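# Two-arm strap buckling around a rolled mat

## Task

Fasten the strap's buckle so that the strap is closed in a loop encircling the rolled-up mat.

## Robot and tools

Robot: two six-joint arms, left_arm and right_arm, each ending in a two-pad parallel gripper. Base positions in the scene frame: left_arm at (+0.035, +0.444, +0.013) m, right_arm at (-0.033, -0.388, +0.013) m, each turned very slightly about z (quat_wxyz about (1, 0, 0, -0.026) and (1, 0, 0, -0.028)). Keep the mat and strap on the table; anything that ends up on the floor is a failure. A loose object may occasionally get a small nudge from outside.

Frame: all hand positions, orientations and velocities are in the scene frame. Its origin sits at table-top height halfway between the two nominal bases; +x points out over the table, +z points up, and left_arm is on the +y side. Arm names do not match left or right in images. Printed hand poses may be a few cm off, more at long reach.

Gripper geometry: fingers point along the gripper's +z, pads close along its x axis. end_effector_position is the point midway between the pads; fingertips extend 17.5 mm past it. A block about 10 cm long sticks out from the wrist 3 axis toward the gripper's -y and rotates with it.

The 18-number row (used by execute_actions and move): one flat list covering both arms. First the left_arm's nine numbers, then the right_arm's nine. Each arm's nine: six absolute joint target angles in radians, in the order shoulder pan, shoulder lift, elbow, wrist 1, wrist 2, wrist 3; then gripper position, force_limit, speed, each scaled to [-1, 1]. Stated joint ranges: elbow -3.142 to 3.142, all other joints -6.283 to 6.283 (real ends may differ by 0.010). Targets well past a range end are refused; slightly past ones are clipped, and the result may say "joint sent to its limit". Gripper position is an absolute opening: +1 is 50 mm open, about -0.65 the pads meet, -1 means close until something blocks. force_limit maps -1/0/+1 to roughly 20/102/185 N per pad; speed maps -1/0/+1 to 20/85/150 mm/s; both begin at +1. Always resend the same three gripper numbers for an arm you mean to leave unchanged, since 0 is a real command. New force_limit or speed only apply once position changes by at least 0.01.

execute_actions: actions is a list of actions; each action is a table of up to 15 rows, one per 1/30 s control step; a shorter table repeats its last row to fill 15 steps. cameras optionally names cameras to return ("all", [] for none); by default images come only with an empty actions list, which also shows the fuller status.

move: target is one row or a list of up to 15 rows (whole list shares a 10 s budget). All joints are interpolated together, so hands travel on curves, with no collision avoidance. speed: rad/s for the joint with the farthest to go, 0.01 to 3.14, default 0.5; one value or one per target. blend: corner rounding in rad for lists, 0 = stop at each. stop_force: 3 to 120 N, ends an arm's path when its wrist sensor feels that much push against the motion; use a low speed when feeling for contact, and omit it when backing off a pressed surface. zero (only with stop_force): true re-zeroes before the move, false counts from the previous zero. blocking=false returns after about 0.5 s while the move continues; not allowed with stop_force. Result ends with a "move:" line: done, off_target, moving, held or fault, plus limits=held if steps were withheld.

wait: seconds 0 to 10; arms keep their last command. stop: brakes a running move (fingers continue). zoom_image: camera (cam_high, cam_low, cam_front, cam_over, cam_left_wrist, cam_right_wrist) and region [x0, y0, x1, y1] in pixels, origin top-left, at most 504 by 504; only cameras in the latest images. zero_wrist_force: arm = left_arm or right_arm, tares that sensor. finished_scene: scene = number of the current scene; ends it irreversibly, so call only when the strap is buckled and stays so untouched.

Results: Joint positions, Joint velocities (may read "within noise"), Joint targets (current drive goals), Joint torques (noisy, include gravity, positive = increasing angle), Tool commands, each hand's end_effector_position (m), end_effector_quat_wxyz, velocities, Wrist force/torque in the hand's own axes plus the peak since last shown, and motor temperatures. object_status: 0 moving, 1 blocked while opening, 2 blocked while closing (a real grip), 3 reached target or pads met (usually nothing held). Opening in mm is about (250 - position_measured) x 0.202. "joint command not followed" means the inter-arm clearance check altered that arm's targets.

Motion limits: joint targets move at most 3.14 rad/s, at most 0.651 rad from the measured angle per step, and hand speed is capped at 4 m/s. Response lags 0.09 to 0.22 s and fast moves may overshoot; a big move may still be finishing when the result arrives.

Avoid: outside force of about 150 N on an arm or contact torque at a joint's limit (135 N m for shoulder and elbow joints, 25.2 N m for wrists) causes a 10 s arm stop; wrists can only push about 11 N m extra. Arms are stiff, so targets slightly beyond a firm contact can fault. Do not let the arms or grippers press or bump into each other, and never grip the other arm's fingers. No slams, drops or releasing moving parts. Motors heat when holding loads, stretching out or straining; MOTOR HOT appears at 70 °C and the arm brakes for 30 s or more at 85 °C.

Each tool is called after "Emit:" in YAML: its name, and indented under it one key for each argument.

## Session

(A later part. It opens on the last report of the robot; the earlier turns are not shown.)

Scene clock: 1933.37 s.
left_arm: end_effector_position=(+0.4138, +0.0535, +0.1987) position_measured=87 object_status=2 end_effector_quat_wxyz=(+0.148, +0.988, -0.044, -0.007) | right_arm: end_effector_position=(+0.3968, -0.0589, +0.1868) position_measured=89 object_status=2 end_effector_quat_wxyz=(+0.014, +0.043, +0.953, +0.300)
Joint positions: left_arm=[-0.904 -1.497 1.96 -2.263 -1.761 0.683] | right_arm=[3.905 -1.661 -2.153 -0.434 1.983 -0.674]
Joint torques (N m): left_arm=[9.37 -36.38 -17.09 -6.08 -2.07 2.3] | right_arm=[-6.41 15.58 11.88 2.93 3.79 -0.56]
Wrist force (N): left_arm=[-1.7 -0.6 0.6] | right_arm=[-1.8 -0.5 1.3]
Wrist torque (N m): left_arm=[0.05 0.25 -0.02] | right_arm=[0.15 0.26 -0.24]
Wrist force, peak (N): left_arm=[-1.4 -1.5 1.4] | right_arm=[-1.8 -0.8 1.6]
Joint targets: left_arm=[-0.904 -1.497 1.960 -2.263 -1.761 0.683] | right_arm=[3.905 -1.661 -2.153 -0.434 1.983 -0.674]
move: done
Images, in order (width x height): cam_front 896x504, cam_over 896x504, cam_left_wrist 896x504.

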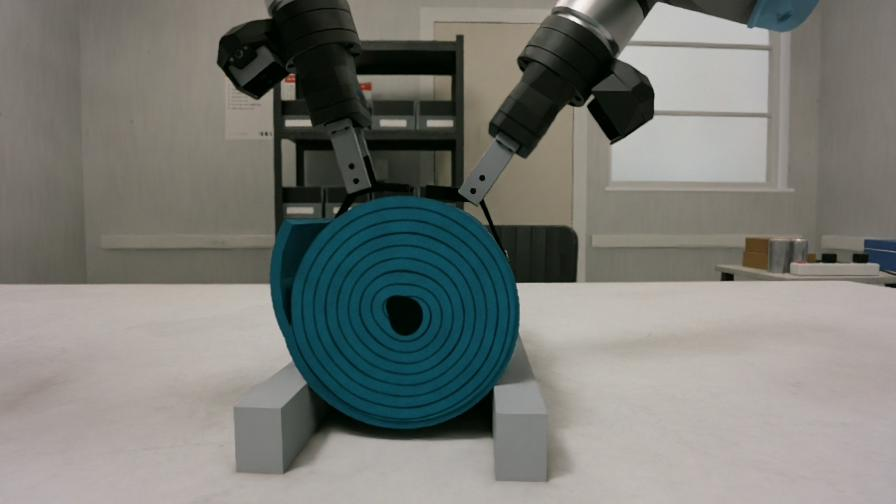

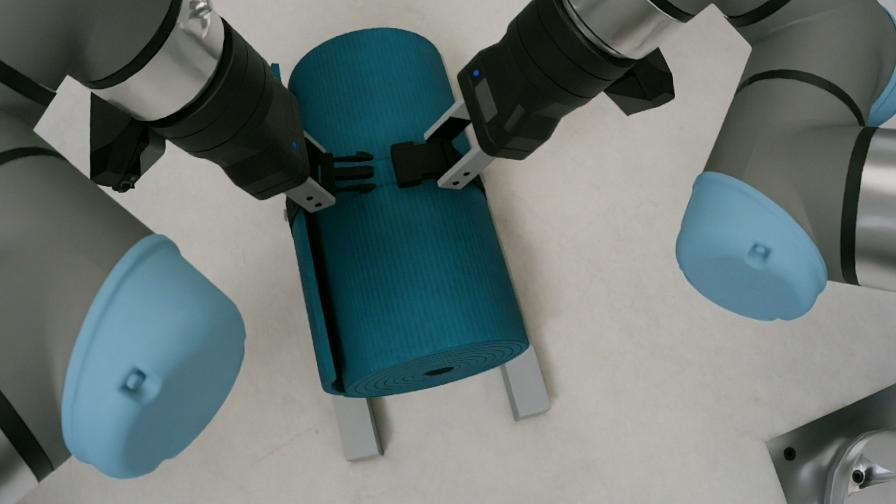

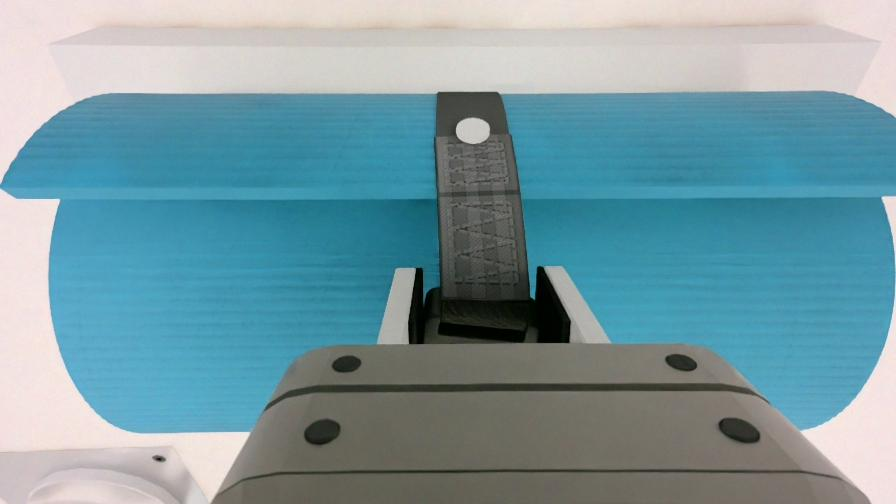

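Emit:
move:
  target: [-0.9341, -1.5062, 1.9533, -2.2324, -1.7063, 0.5553, -1, 0, -0.8, 3.9054, -1.6608, -2.1527, -0.4343, 1.9830, -0.6743, -1, 0.1, -0.8]
  speed: 0.1
  stop_force: 15
  cameras: ["cam_over", "cam_front", "cam_low"]

Emit:
zoom_image:
  camera: "cam_over"
  region: [330, 120, 450, 210]

Emit:
zoom_image:
  camera: "cam_front"
  region: [360, 160, 480, 220]

Emit:
zoom_image:
  camera: "cam_low"
  region: [490, 150, 590, 206]

Scene clock: 1962.70 s.
left_arm: end_effector_position=(+0.4115, +0.0533, +0.2001) position_measured=87 object_status=2 end_effector_quat_wxyz=(+0.126, +0.992, +0.007, +0.001) | right_arm: end_effector_position=(+0.3968, -0.0589, +0.1868) position_measured=89 object_status=2 end_effector_quat_wxyz=(+0.014, +0.043, +0.953, +0.300)
Joint positions: left_arm=[-0.934 -1.506 1.953 -2.232 -1.706 0.555] | right_arm=[3.905 -1.661 -2.153 -0.434 1.983 -0.674]
Joint torques (N m): left_arm=[9.33 -26.33 -19.62 -6.06 -2.02 2.41] | right_arm=[-6.3 15.49 11.62 2.86 3.57 -0.58]
Wrist force (N): left_arm=[-1.2 -0.7 1.2] | right_arm=[-1.8 -0.6 1.2]
Wrist torque (N m): left_arm=[0.07 0.23 -0.06] | right_arm=[0.14 0.26 -0.24]
Wrist force, peak (N): left_arm=[-1.9 -0.7 1.0] | right_arm=[-2.0 -0.7 1.5]
Joint targets: left_arm=[-0.934 -1.506 1.953 -2.232 -1.706 0.555] | right_arm=[3.905 -1.661 -2.153 -0.434 1.983 -0.674]
move: done
Images, in order (width x height): cam_low 896x504, cam_front 896x504, cam_over 896x504.

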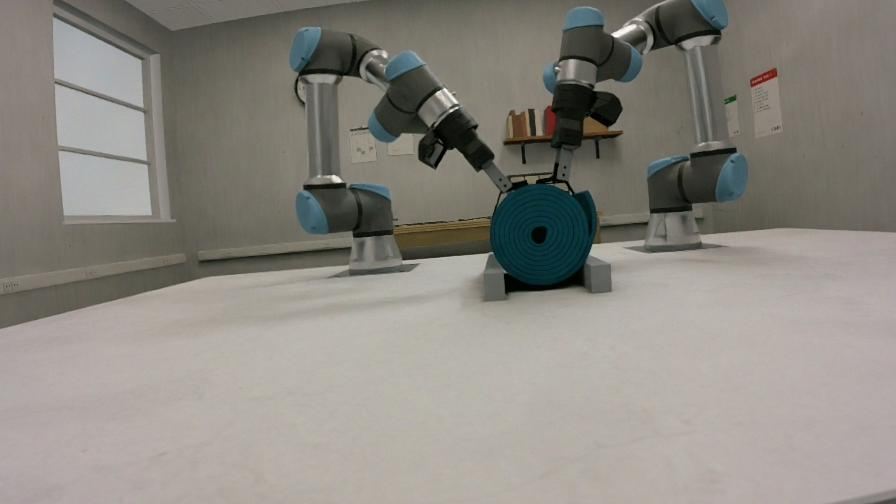

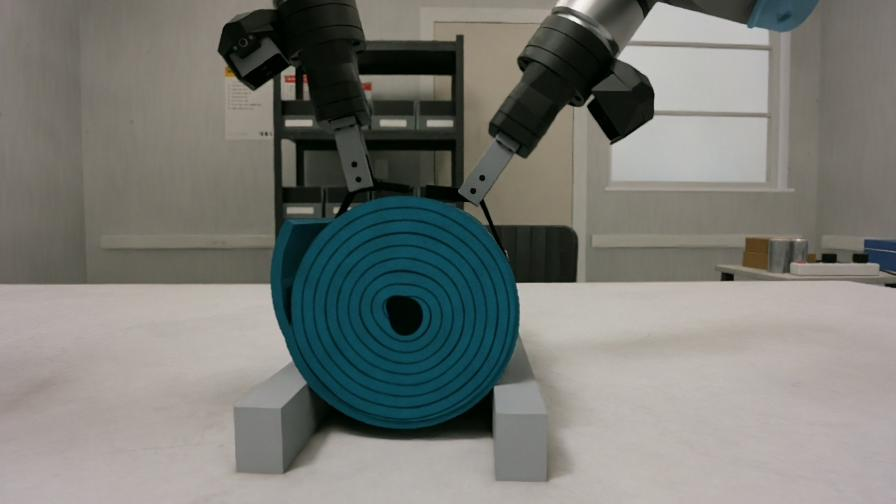

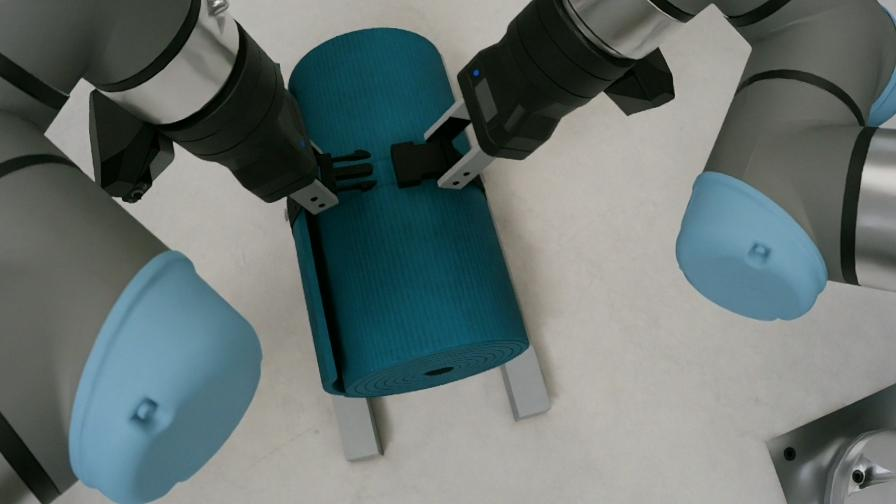

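Scaled by 4.200.

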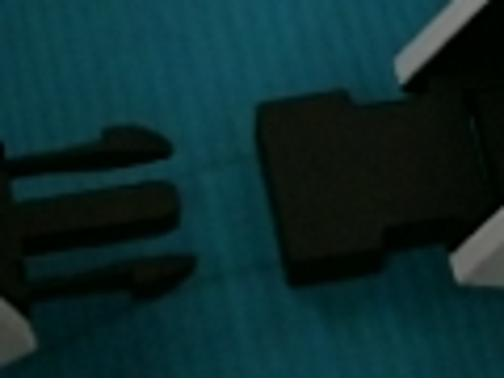

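Scaled by 4.200.

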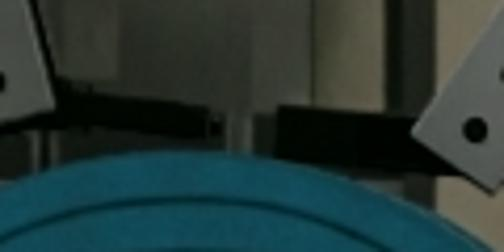

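Scaled by 5.040.

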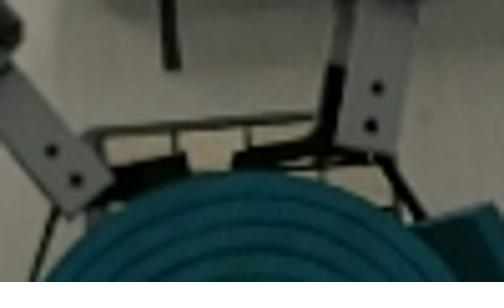

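Emit:
zoom_image:
  camera: "cam_low"
  region: [505, 165, 565, 199]

Emit:
zoom_image:
  camera: "cam_front"
  region: [370, 170, 470, 220]

Scaled by 8.400.

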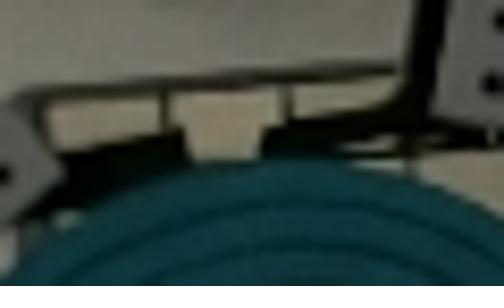

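Scaled by 5.040.

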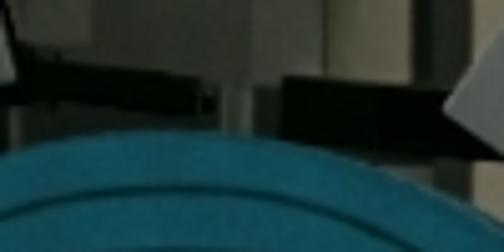

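Emit:
move:
  target:
    - [-0.9408, -1.5039, 1.9361, -2.2003, -1.6939, 0.5511, -1, 0, -0.8, 3.9054, -1.6608, -2.1527, -0.4343, 1.9830, -0.6743, -1, 0.1, -0.8]
    - [-0.9523, -1.4874, 1.9214, -2.2035, -1.6917, 0.5397, -1, 0, -0.8, 3.9054, -1.6608, -2.1527, -0.4343, 1.9830, -0.6743, -1, 0.1, -0.8]
  speed: 0.04
  stop_force: 12
  cameras: ["cam_over", "cam_front", "cam_low"]

Emit:
zoom_image:
  camera: "cam_over"
  region: [330, 120, 450, 210]

Emit:
zoom_image:
  camera: "cam_front"
  region: [370, 170, 470, 220]

Emit:
zoom_image:
  camera: "cam_low"
  region: [505, 165, 565, 199]

Scene clock: 2016.00 s.
left_arm: end_effector_position=(+0.4111, +0.0430, +0.2013) position_measured=87 object_status=2 end_effector_quat_wxyz=(+0.116, +0.993, +0.007, +0.001) | right_arm: end_effector_position=(+0.3968, -0.0589, +0.1868) position_measured=89 object_status=2 end_effector_quat_wxyz=(+0.014, +0.043, +0.953, +0.300)
Joint positions: left_arm=[-0.952 -1.487 1.921 -2.204 -1.692 0.54] | right_arm=[3.905 -1.661 -2.153 -0.434 1.983 -0.674]
Joint torques (N m): left_arm=[9.55 -39.1 -18.06 -2.16 -2.23 2.32] | right_arm=[-6.64 15.04 12.15 2.9 3.55 -0.52]
Wrist force (N): left_arm=[-1.1 -1.7 1.9] | right_arm=[-1.8 -0.6 1.4]
Wrist torque (N m): left_arm=[0.05 0.22 -0.01] | right_arm=[0.15 0.26 -0.24]
Wrist force, peak (N): left_arm=[-1.1 -1.6 2.1] | right_arm=[-2.0 -0.7 1.4]
Joint targets: left_arm=[-0.952 -1.487 1.921 -2.204 -1.692 0.540] | right_arm=[3.905 -1.661 -2.153 -0.434 1.983 -0.674]
move: done
Images, in order (width x height): cam_low 896x504, cam_front 896x504, cam_over 896x504.

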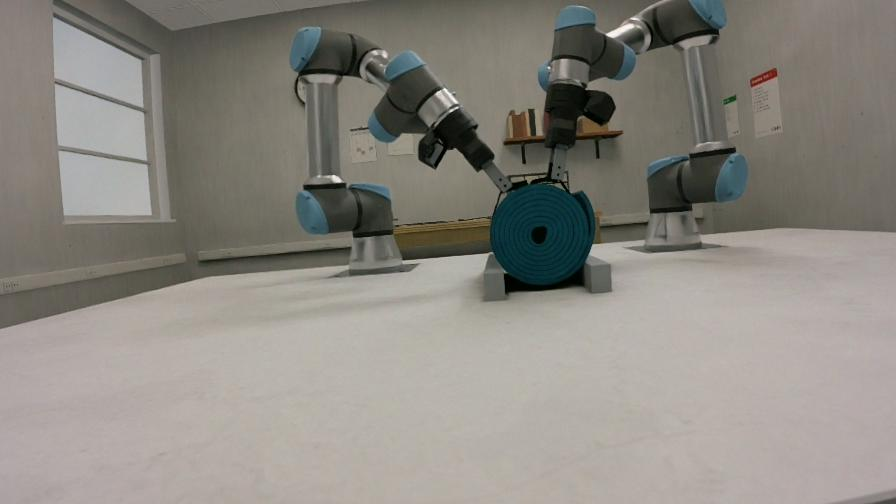

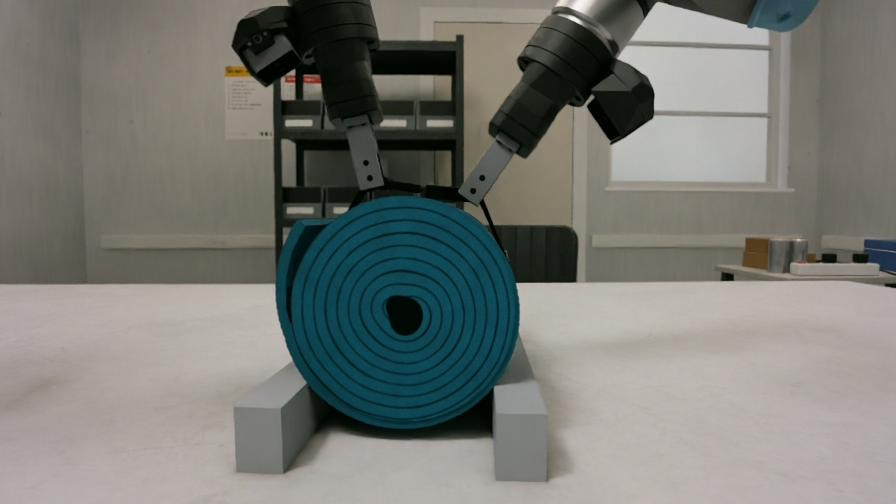

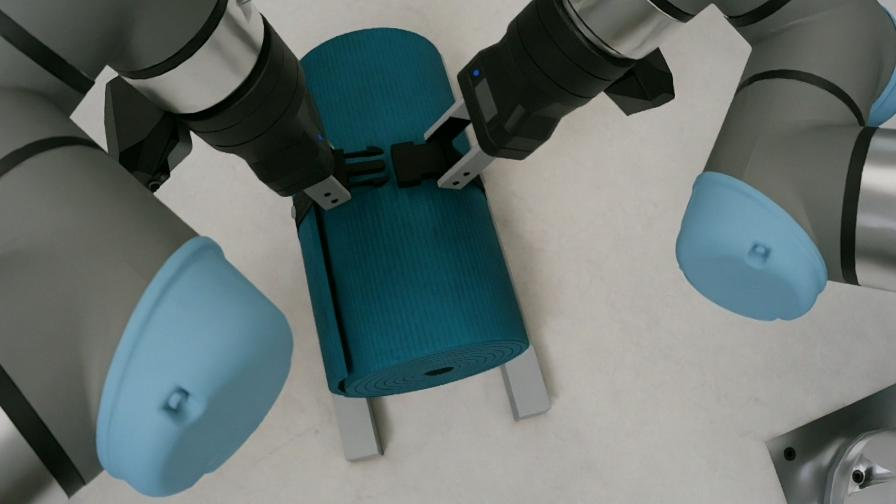

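Scaled by 4.200.

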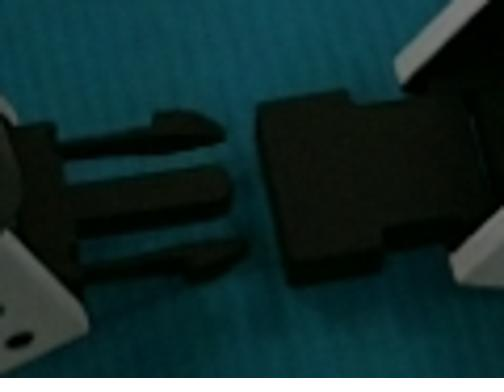

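Scaled by 5.040.

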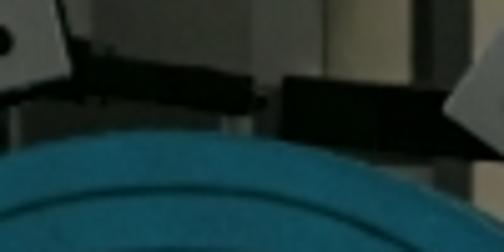

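Scaled by 8.400.

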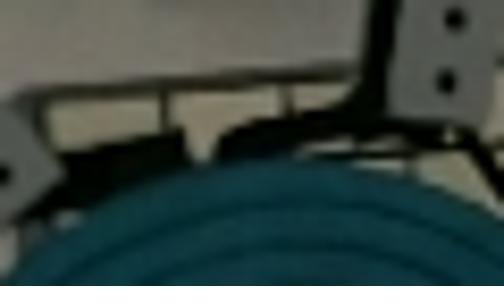

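Emit:
zoom_image:
  camera: "cam_over"
  region: [340, 135, 410, 195]

Emit:
zoom_image:
  camera: "cam_over"
  region: [385, 130, 455, 190]

Scaled by 7.200.

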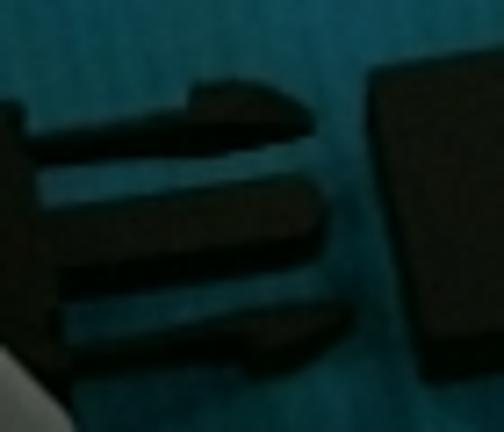

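Scaled by 7.200.

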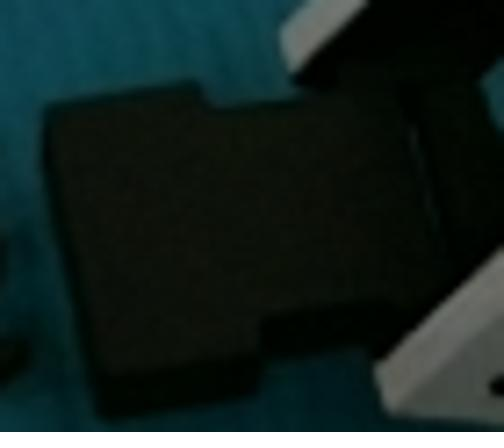

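Emit:
move:
  target: [-0.9578, -1.4869, 1.9227, -2.2059, -1.6906, 0.5344, -1, 0, -0.8, 3.9054, -1.6608, -2.1527, -0.4343, 1.9830, -0.6743, -1, 0.1, -0.8]
  speed: 0.04
  stop_force: 12
  cameras: ["cam_over", "cam_front", "cam_low"]

Emit:
zoom_image:
  camera: "cam_over"
  region: [350, 130, 440, 195]

Emit:
zoom_image:
  camera: "cam_front"
  region: [380, 170, 460, 210]

Emit:
zoom_image:
  camera: "cam_low"
  region: [505, 165, 565, 199]

Scene clock: 2069.70 s.
left_arm: end_effector_position=(+0.4091, +0.0410, +0.2007) position_measured=87 object_status=2 end_effector_quat_wxyz=(+0.116, +0.993, +0.007, +0.001) | right_arm: end_effector_position=(+0.3968, -0.0589, +0.1868) position_measured=89 object_status=2 end_effector_quat_wxyz=(+0.014, +0.043, +0.953, +0.300)
Joint positions: left_arm=[-0.958 -1.487 1.923 -2.206 -1.691 0.534] | right_arm=[3.905 -1.661 -2.153 -0.434 1.983 -0.674]
Joint torques (N m): left_arm=[6.04 -22.6 -21.22 -4.52 0.34 1.47] | right_arm=[-6.64 14.92 11.95 3.02 3.54 -0.46]
Wrist force (N): left_arm=[-1.0 -1.7 1.9] | right_arm=[-1.7 -0.7 1.2]
Wrist torque (N m): left_arm=[0.06 0.23 0.00] | right_arm=[0.13 0.24 -0.24]
Wrist force, peak (N): left_arm=[-1.3 -1.7 2.2] | right_arm=[-1.7 -0.9 1.6]
Joint targets: left_arm=[-0.958 -1.487 1.923 -2.206 -1.691 0.534] | right_arm=[3.905 -1.661 -2.153 -0.434 1.983 -0.674]
move: done
Images, in order (width x height): cam_low 896x504, cam_front 896x504, cam_over 896x504.

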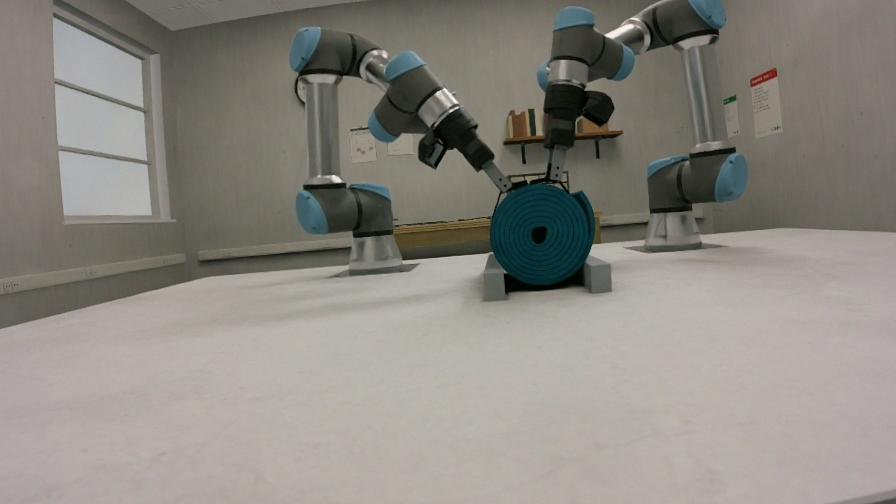

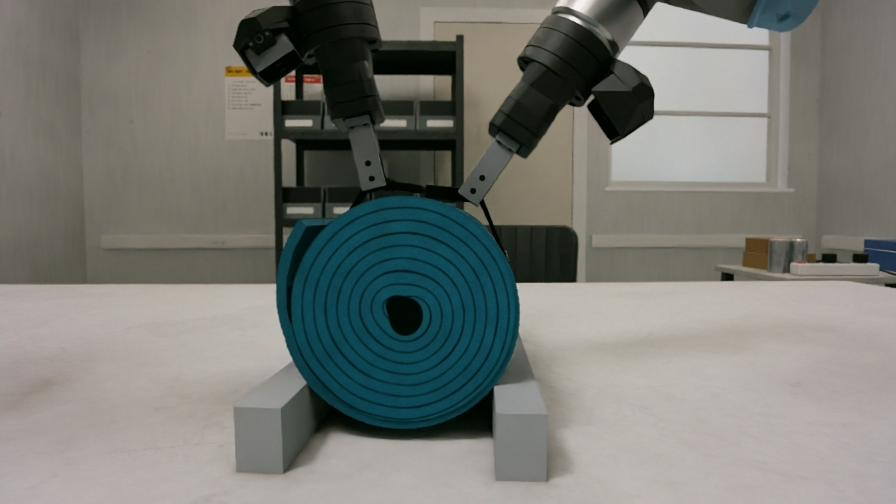

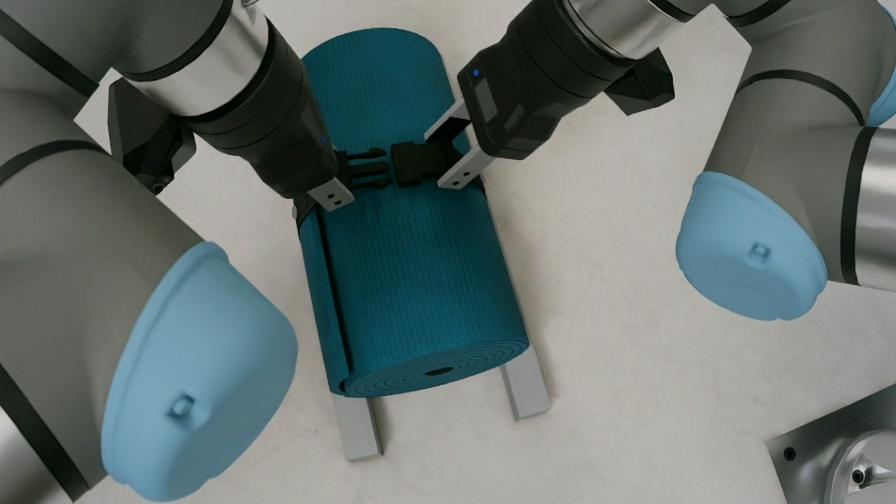

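Scaled by 5.600.

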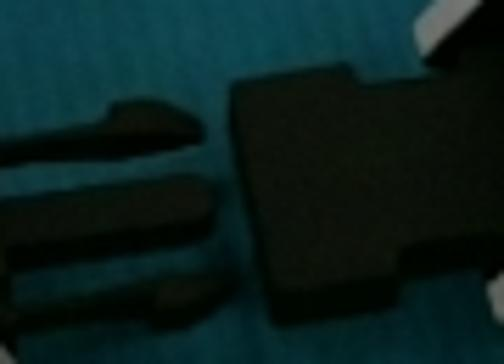

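Scaled by 6.300.

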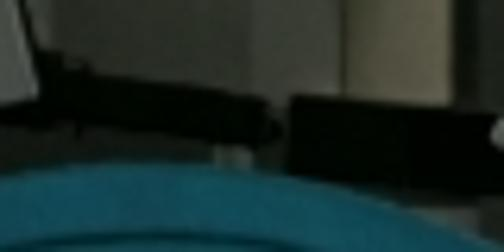

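Scaled by 8.400.

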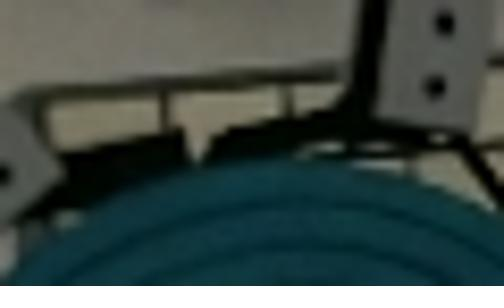

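Emit:
move:
  target: [-0.9757, -1.4602, 1.8984, -2.2100, -1.6871, 0.5172, -1, 0, -0.8, 3.9054, -1.6608, -2.1527, -0.4343, 1.9830, -0.6743, -1, 0.1, -0.8]
  speed: 0.03
  stop_force: 12
  cameras: ["cam_over", "cam_front", "cam_low"]

Emit:
zoom_image:
  camera: "cam_over"
  region: [350, 130, 440, 195]

Emit:
zoom_image:
  camera: "cam_front"
  region: [380, 170, 460, 210]

Scene clock: 2080.00 s.
left_arm: end_effector_position=(+0.4090, +0.0355, +0.2001) position_measured=87 object_status=2 end_effector_quat_wxyz=(+0.116, +0.993, +0.007, +0.001) | right_arm: end_effector_position=(+0.3968, -0.0589, +0.1868) position_measured=89 object_status=2 end_effector_quat_wxyz=(+0.014, +0.043, +0.953, +0.300)
Joint positions: left_arm=[-0.964 -1.477 1.914 -2.207 -1.689 0.528] | right_arm=[3.905 -1.661 -2.153 -0.434 1.983 -0.674]
Joint torques (N m): left_arm=[4.49 -38.27 -20.25 -5.52 -3.24 2.21] | right_arm=[10.4 19.19 33.59 6.68 3.49 -0.37]
Wrist force (N): left_arm=[-0.5 -11.8 -0.8] | right_arm=[-2.2 -10.2 -3.3]
Wrist torque (N m): left_arm=[-0.03 0.21 -0.01] | right_arm=[-0.06 0.24 -0.21]
Wrist force, peak (N): left_arm=[-0.2 -20.5 -3.8] | right_arm=[-2.8 -19.2 -7.8]
Joint targets: left_arm=[-0.964 -1.478 1.914 -2.207 -1.689 0.528] | right_arm=[3.905 -1.661 -2.153 -0.434 1.983 -0.674]
move: contact (left_arm); left_arm: the shoulder lift is farthest, 0.017 rad from its target
Images, in order (width x height): cam_low 896x504, cam_front 896x504, cam_over 896x504.

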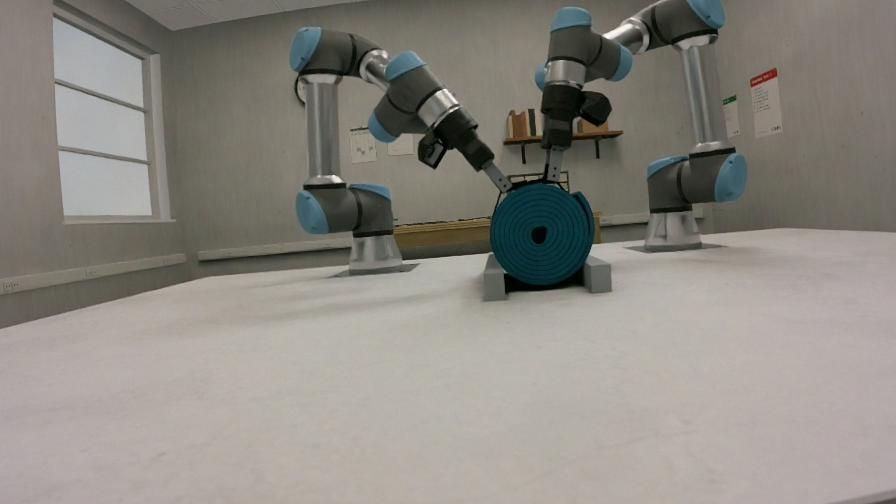

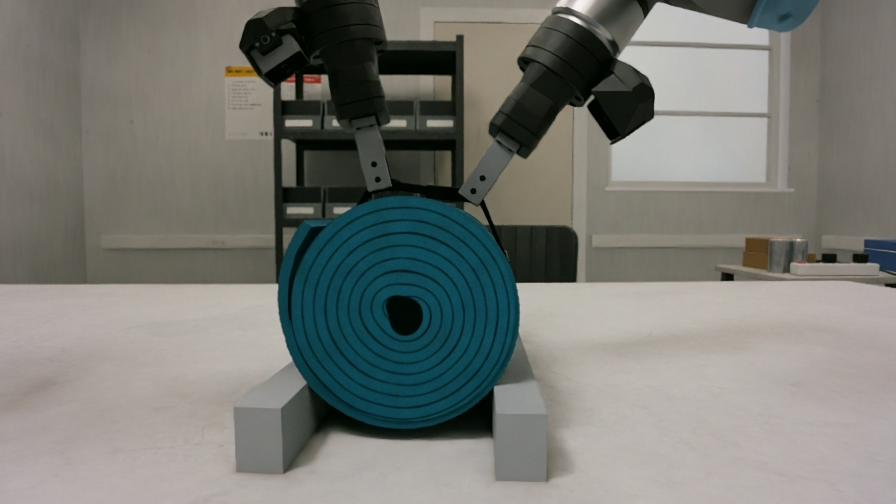

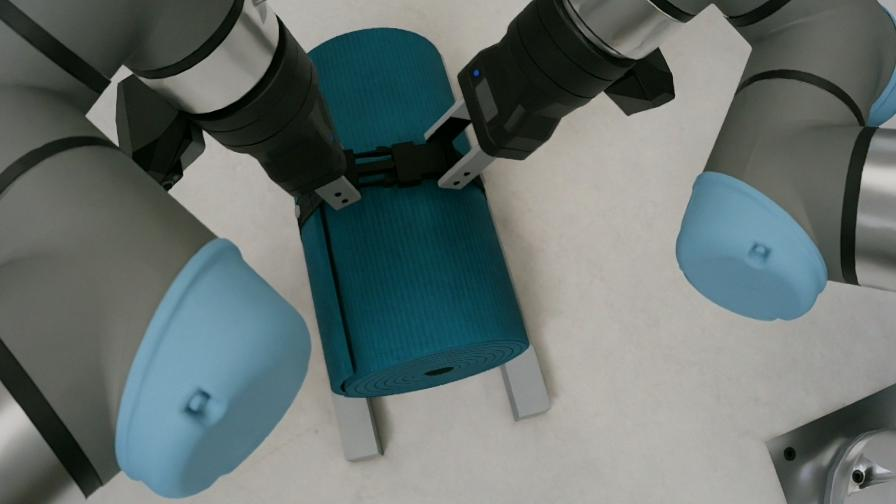

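Scaled by 5.600.

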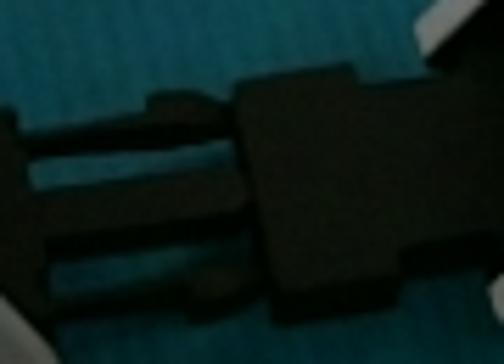

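Scaled by 6.300.

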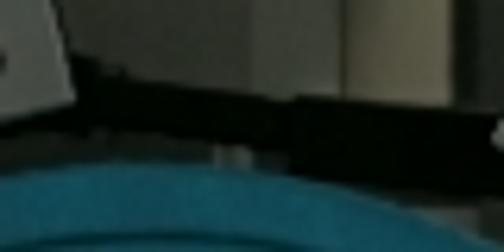

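Emit:
zoom_image:
  camera: "cam_front"
  region: [400, 175, 450, 205]

Emit:
zoom_image:
  camera: "cam_low"
  region: [510, 170, 550, 194]

Emit:
zoom_image:
  camera: "cam_over"
  region: [370, 135, 420, 195]

Scaled by 10.080.

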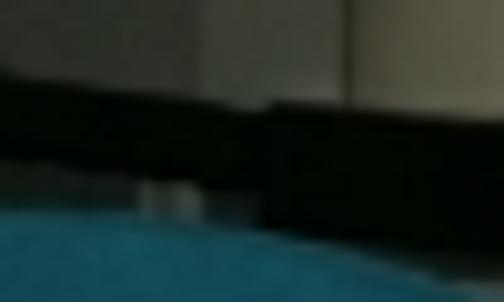

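Scaled by 12.600.

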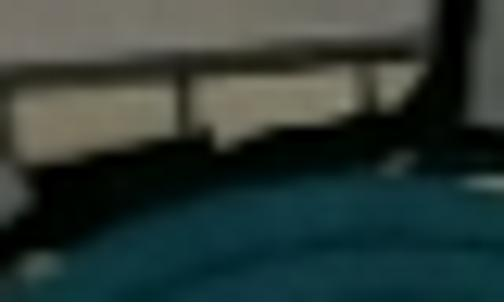

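Scaled by 8.400.

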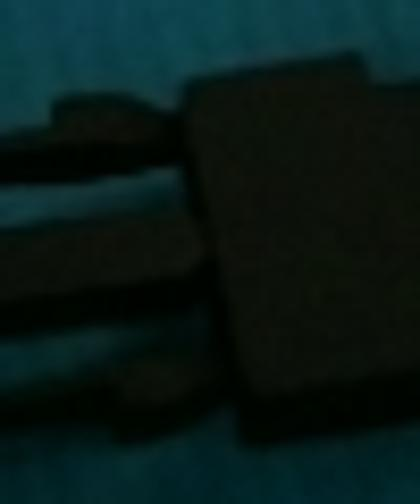

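Emit:
execute_actions:
  actions: []
  cameras: ["cam_left_wrist", "cam_right_wrist", "cam_high"]

Emit:
zoom_image:
  camera: "cam_left_wrist"
  region: [410, 260, 570, 350]

Emit:
zoom_image:
  camera: "cam_right_wrist"
  region: [400, 245, 560, 335]

Emit:
zoom_image:
  camera: "cam_high"
  region: [400, 170, 510, 232]

Scene clock: 2161.27 s.
left_arm: end_effector_position=(+0.4090, +0.0355, +0.2001) position_measured=87 object_status=2 end_effector_quat_wxyz=(+0.116, +0.993, +0.007, +0.001) | right_arm: end_effector_position=(+0.3968, -0.0589, +0.1868) position_measured=89 object_status=2 end_effector_quat_wxyz=(+0.014, +0.043, +0.953, +0.300)
Joint positions: left_arm=[-0.964 -1.478 1.914 -2.207 -1.689 0.528] | right_arm=[3.905 -1.661 -2.153 -0.434 1.983 -0.674]
Joint velocities: within noise
Joint torques (N m): left_arm=[3.42 -39.3 -21.53 -3.92 -1.1 1.78] | right_arm=[10.41 33.31 33.93 5.59 3.42 -0.35]
Motor temperatures (°C): left_arm=[26 29 27 33 34 33] | right_arm=[32 31 24 29 40 34]
Wrist force (N): left_arm=[-0.6 -11.8 -1.0] | right_arm=[-2.3 -10.6 -3.7]
Wrist torque (N m): left_arm=[0.00 0.24 -0.01] | right_arm=[-0.11 0.24 -0.21]
Wrist force, peak (N): left_arm=[-0.7 -12.1 -0.8] | right_arm=[-2.3 -10.8 -3.5]
Joint targets: left_arm=[-0.964 -1.478 1.914 -2.207 -1.689 0.528] | right_arm=[3.905 -1.661 -2.153 -0.434 1.983 -0.674]
Tool commands: left_gripper/position=-1.0 left_gripper/force_limit=+0.0 left_gripper/speed=-0.8 right_gripper/position=-1.0 right_gripper/force_limit=+0.1 right_gripper/speed=-0.8
Images, in order (width x height): cam_high 896x504, cam_left_wrist 896x504, cam_right_wrist 896x504.

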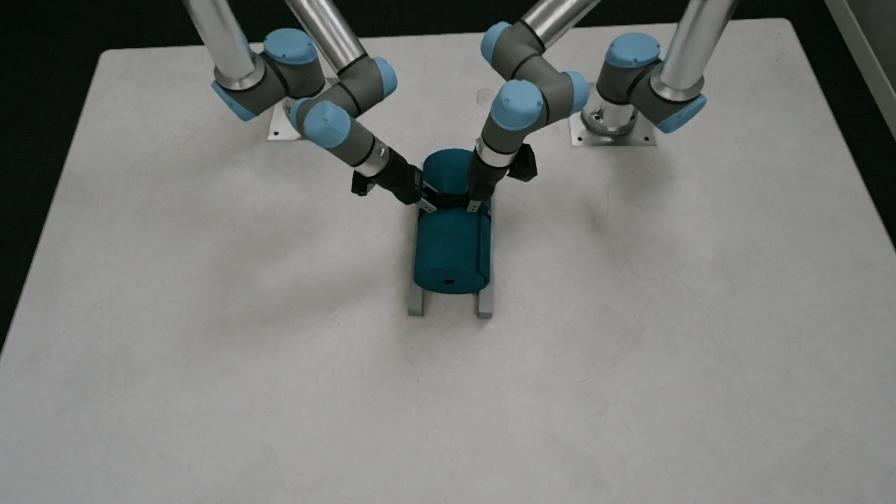

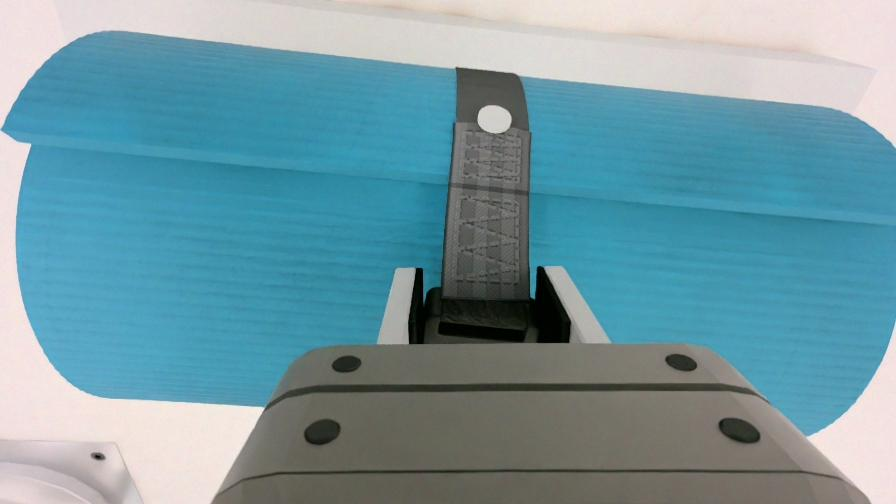

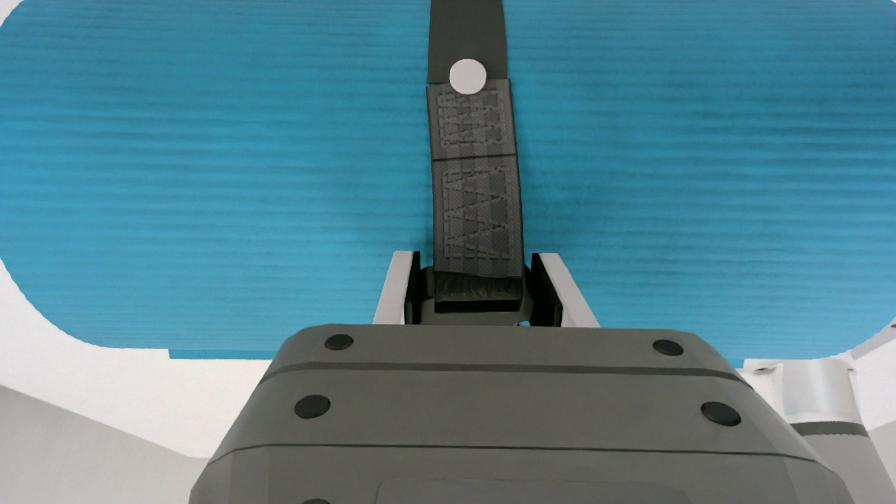

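Scaled by 3.150.

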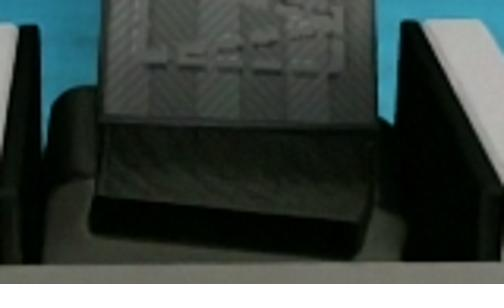

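Scaled by 3.150.

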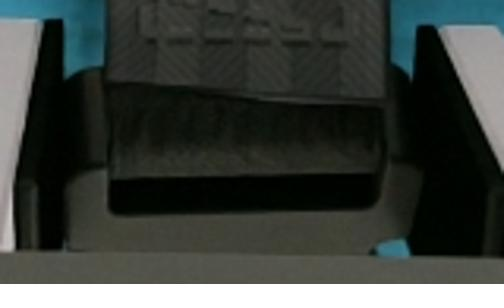

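Scaled by 4.582.

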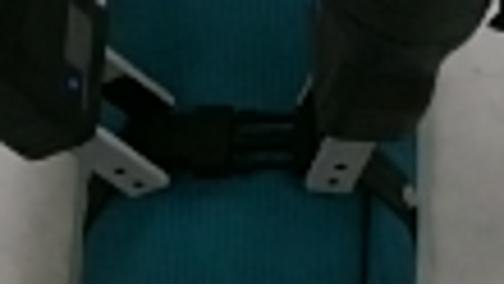

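Emit:
zoom_image:
  camera: "cam_right_wrist"
  region: [0, 0, 440, 360]

Emit:
zoom_image:
  camera: "cam_right_wrist"
  region: [500, 0, 896, 360]

Scaled by 1.145.

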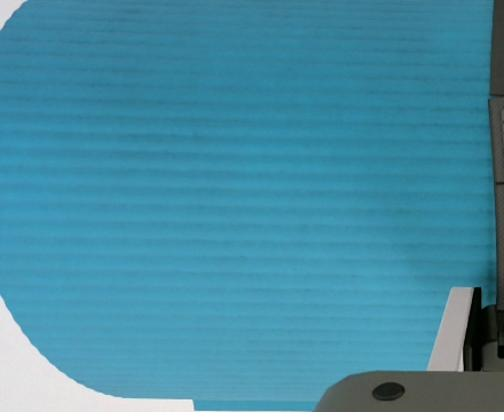

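Scaled by 1.273.

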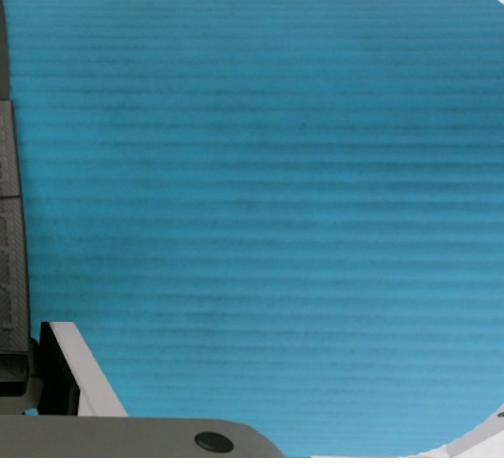

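Emit:
move:
  target:
    - [-0.9614, -1.4817, 1.9180, -2.2067, -1.6898, 0.5310, -1, 0, -0.8, 3.9054, -1.6608, -2.1527, -0.4343, 1.9830, -0.6743, -1, 0.1, -0.8]
    - [-0.9614, -1.4809, 1.9193, -2.2088, -1.6898, 0.5310, -1, 0, -0.8, 3.9054, -1.6608, -2.1527, -0.4343, 1.9830, -0.6743, -1, 0.1, -0.8]
  speed: 0.03

Emit:
move:
  target: [-0.9712, -1.4661, 1.9058, -2.2112, -1.6880, 0.5215, -1, 0, -0.8, 3.9054, -1.6608, -2.1527, -0.4343, 1.9830, -0.6743, -1, 0.1, -0.8]
  speed: 0.02
  stop_force: 12
  cameras: ["cam_over", "cam_front", "cam_low"]

Emit:
zoom_image:
  camera: "cam_over"
  region: [370, 135, 420, 195]

Emit:
zoom_image:
  camera: "cam_front"
  region: [400, 175, 450, 205]

Emit:
zoom_image:
  camera: "cam_low"
  region: [510, 170, 550, 194]

Scene clock: 2187.97 s.
left_arm: end_effector_position=(+0.4090, +0.0380, +0.1996) position_measured=87 object_status=2 end_effector_quat_wxyz=(+0.116, +0.993, +0.007, +0.001) | right_arm: end_effector_position=(+0.3968, -0.0589, +0.1868) position_measured=89 object_status=2 end_effector_quat_wxyz=(+0.014, +0.043, +0.953, +0.300)
Joint positions: left_arm=[-0.961 -1.481 1.919 -2.209 -1.69 0.531] | right_arm=[3.905 -1.661 -2.153 -0.434 1.983 -0.674]
Joint torques (N m): left_arm=[3.35 -22.29 -24.4 -5.14 -2.03 1.12] | right_arm=[-3.84 34.76 20.27 4.28 3.38 -0.25]
Wrist force (N): left_arm=[-1.2 -2.0 1.9] | right_arm=[-1.4 -0.1 0.8]
Wrist torque (N m): left_arm=[0.01 0.26 -0.12] | right_arm=[0.24 0.21 -0.24]
Wrist force, peak (N): left_arm=[-0.6 -12.1 -1.1] | right_arm=[-2.3 -10.8 -3.4]
Joint targets: left_arm=[-0.961 -1.481 1.919 -2.209 -1.690 0.531] | right_arm=[3.905 -1.661 -2.153 -0.434 1.983 -0.674]
move: done

Scene clock: 2189.67 s.
left_arm: end_effector_position=(+0.4088, +0.0308, +0.1988) position_measured=87 object_status=2 end_effector_quat_wxyz=(+0.116, +0.993, +0.007, +0.001) | right_arm: end_effector_position=(+0.3968, -0.0589, +0.1868) position_measured=89 object_status=2 end_effector_quat_wxyz=(+0.014, +0.043, +0.953, +0.300)
Joint positions: left_arm=[-0.969 -1.469 1.908 -2.211 -1.688 0.523] | right_arm=[3.905 -1.661 -2.153 -0.434 1.983 -0.674]
Joint torques (N m): left_arm=[8.65 -40.33 -20.29 -3.1 -2.02 2.1] | right_arm=[9.87 34.18 16.47 5.56 3.51 -0.18]
Wrist force (N): left_arm=[-4.4 -6.8 1.7] | right_arm=[-5.1 -2.5 -2.0]
Wrist torque (N m): left_arm=[-0.01 0.49 0.17] | right_arm=[0.19 0.35 0.05]
Wrist force, peak (N): left_arm=[-3.1 -15.6 -1.4] | right_arm=[-4.5 -12.3 -5.9]
Joint targets: left_arm=[-0.969 -1.469 1.908 -2.211 -1.688 0.523] | right_arm=[3.905 -1.661 -2.153 -0.434 1.983 -0.674]
move: contact (left_arm)
Images, in order (width x height): cam_low 896x504, cam_front 896x504, cam_over 896x504.

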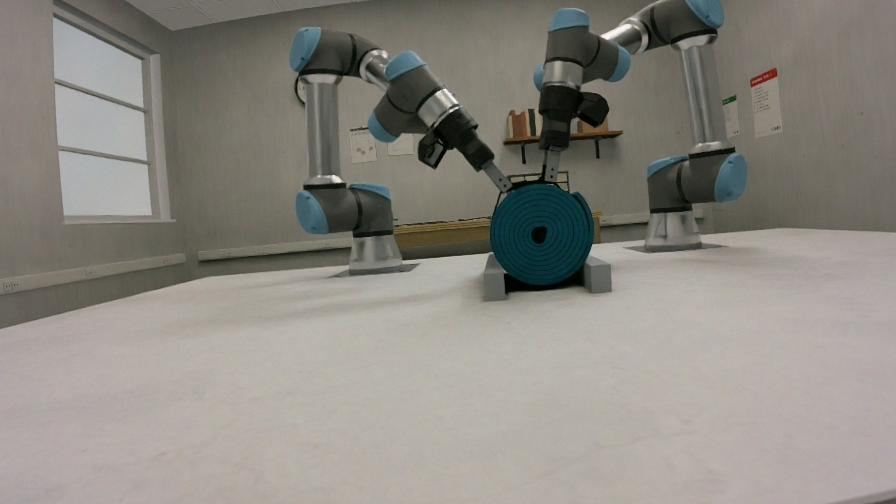

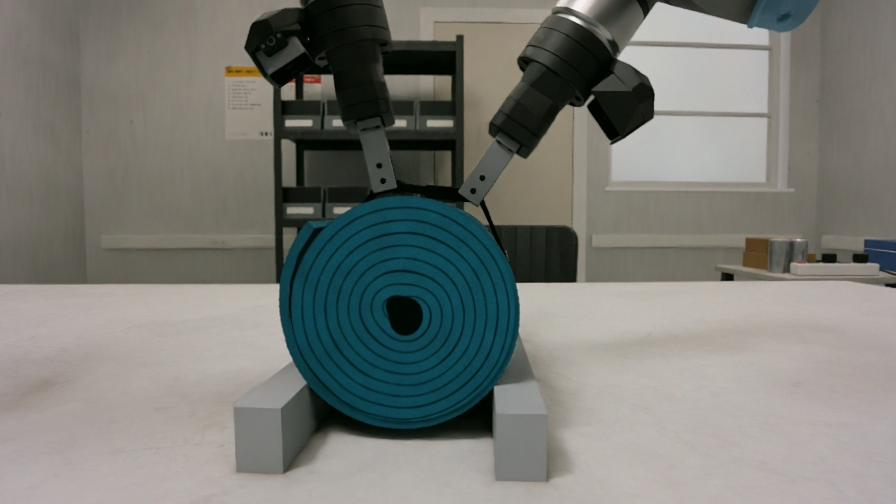

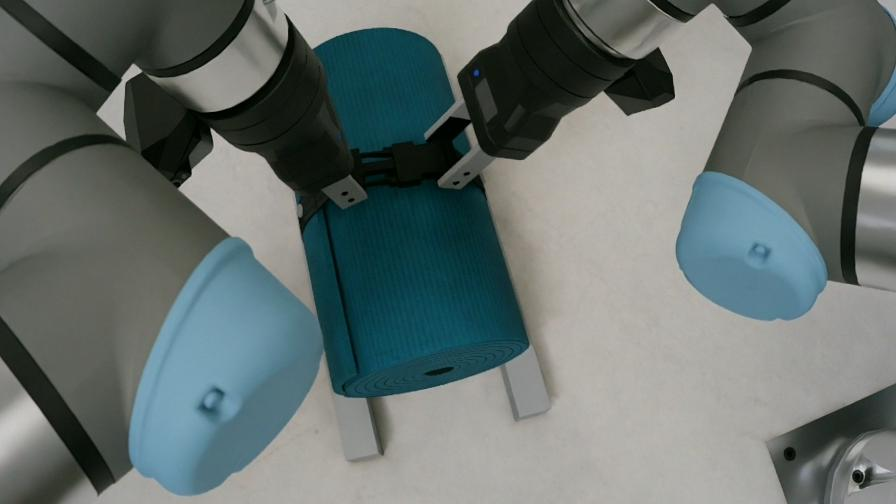

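Scaled by 8.400.

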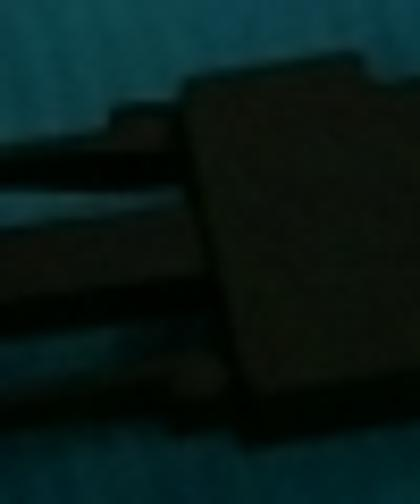

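Scaled by 10.080.

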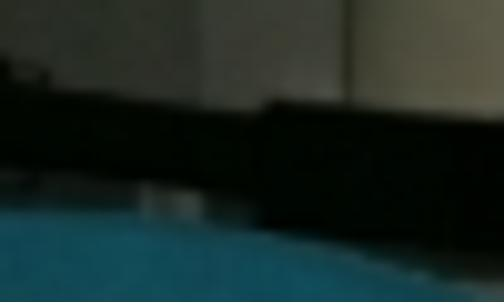

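Scaled by 12.600.

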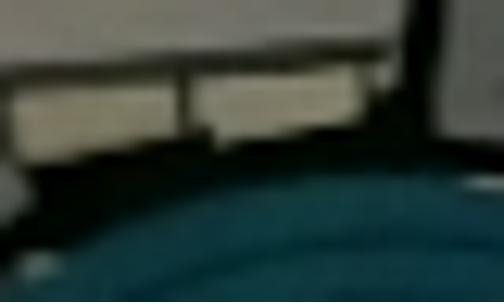

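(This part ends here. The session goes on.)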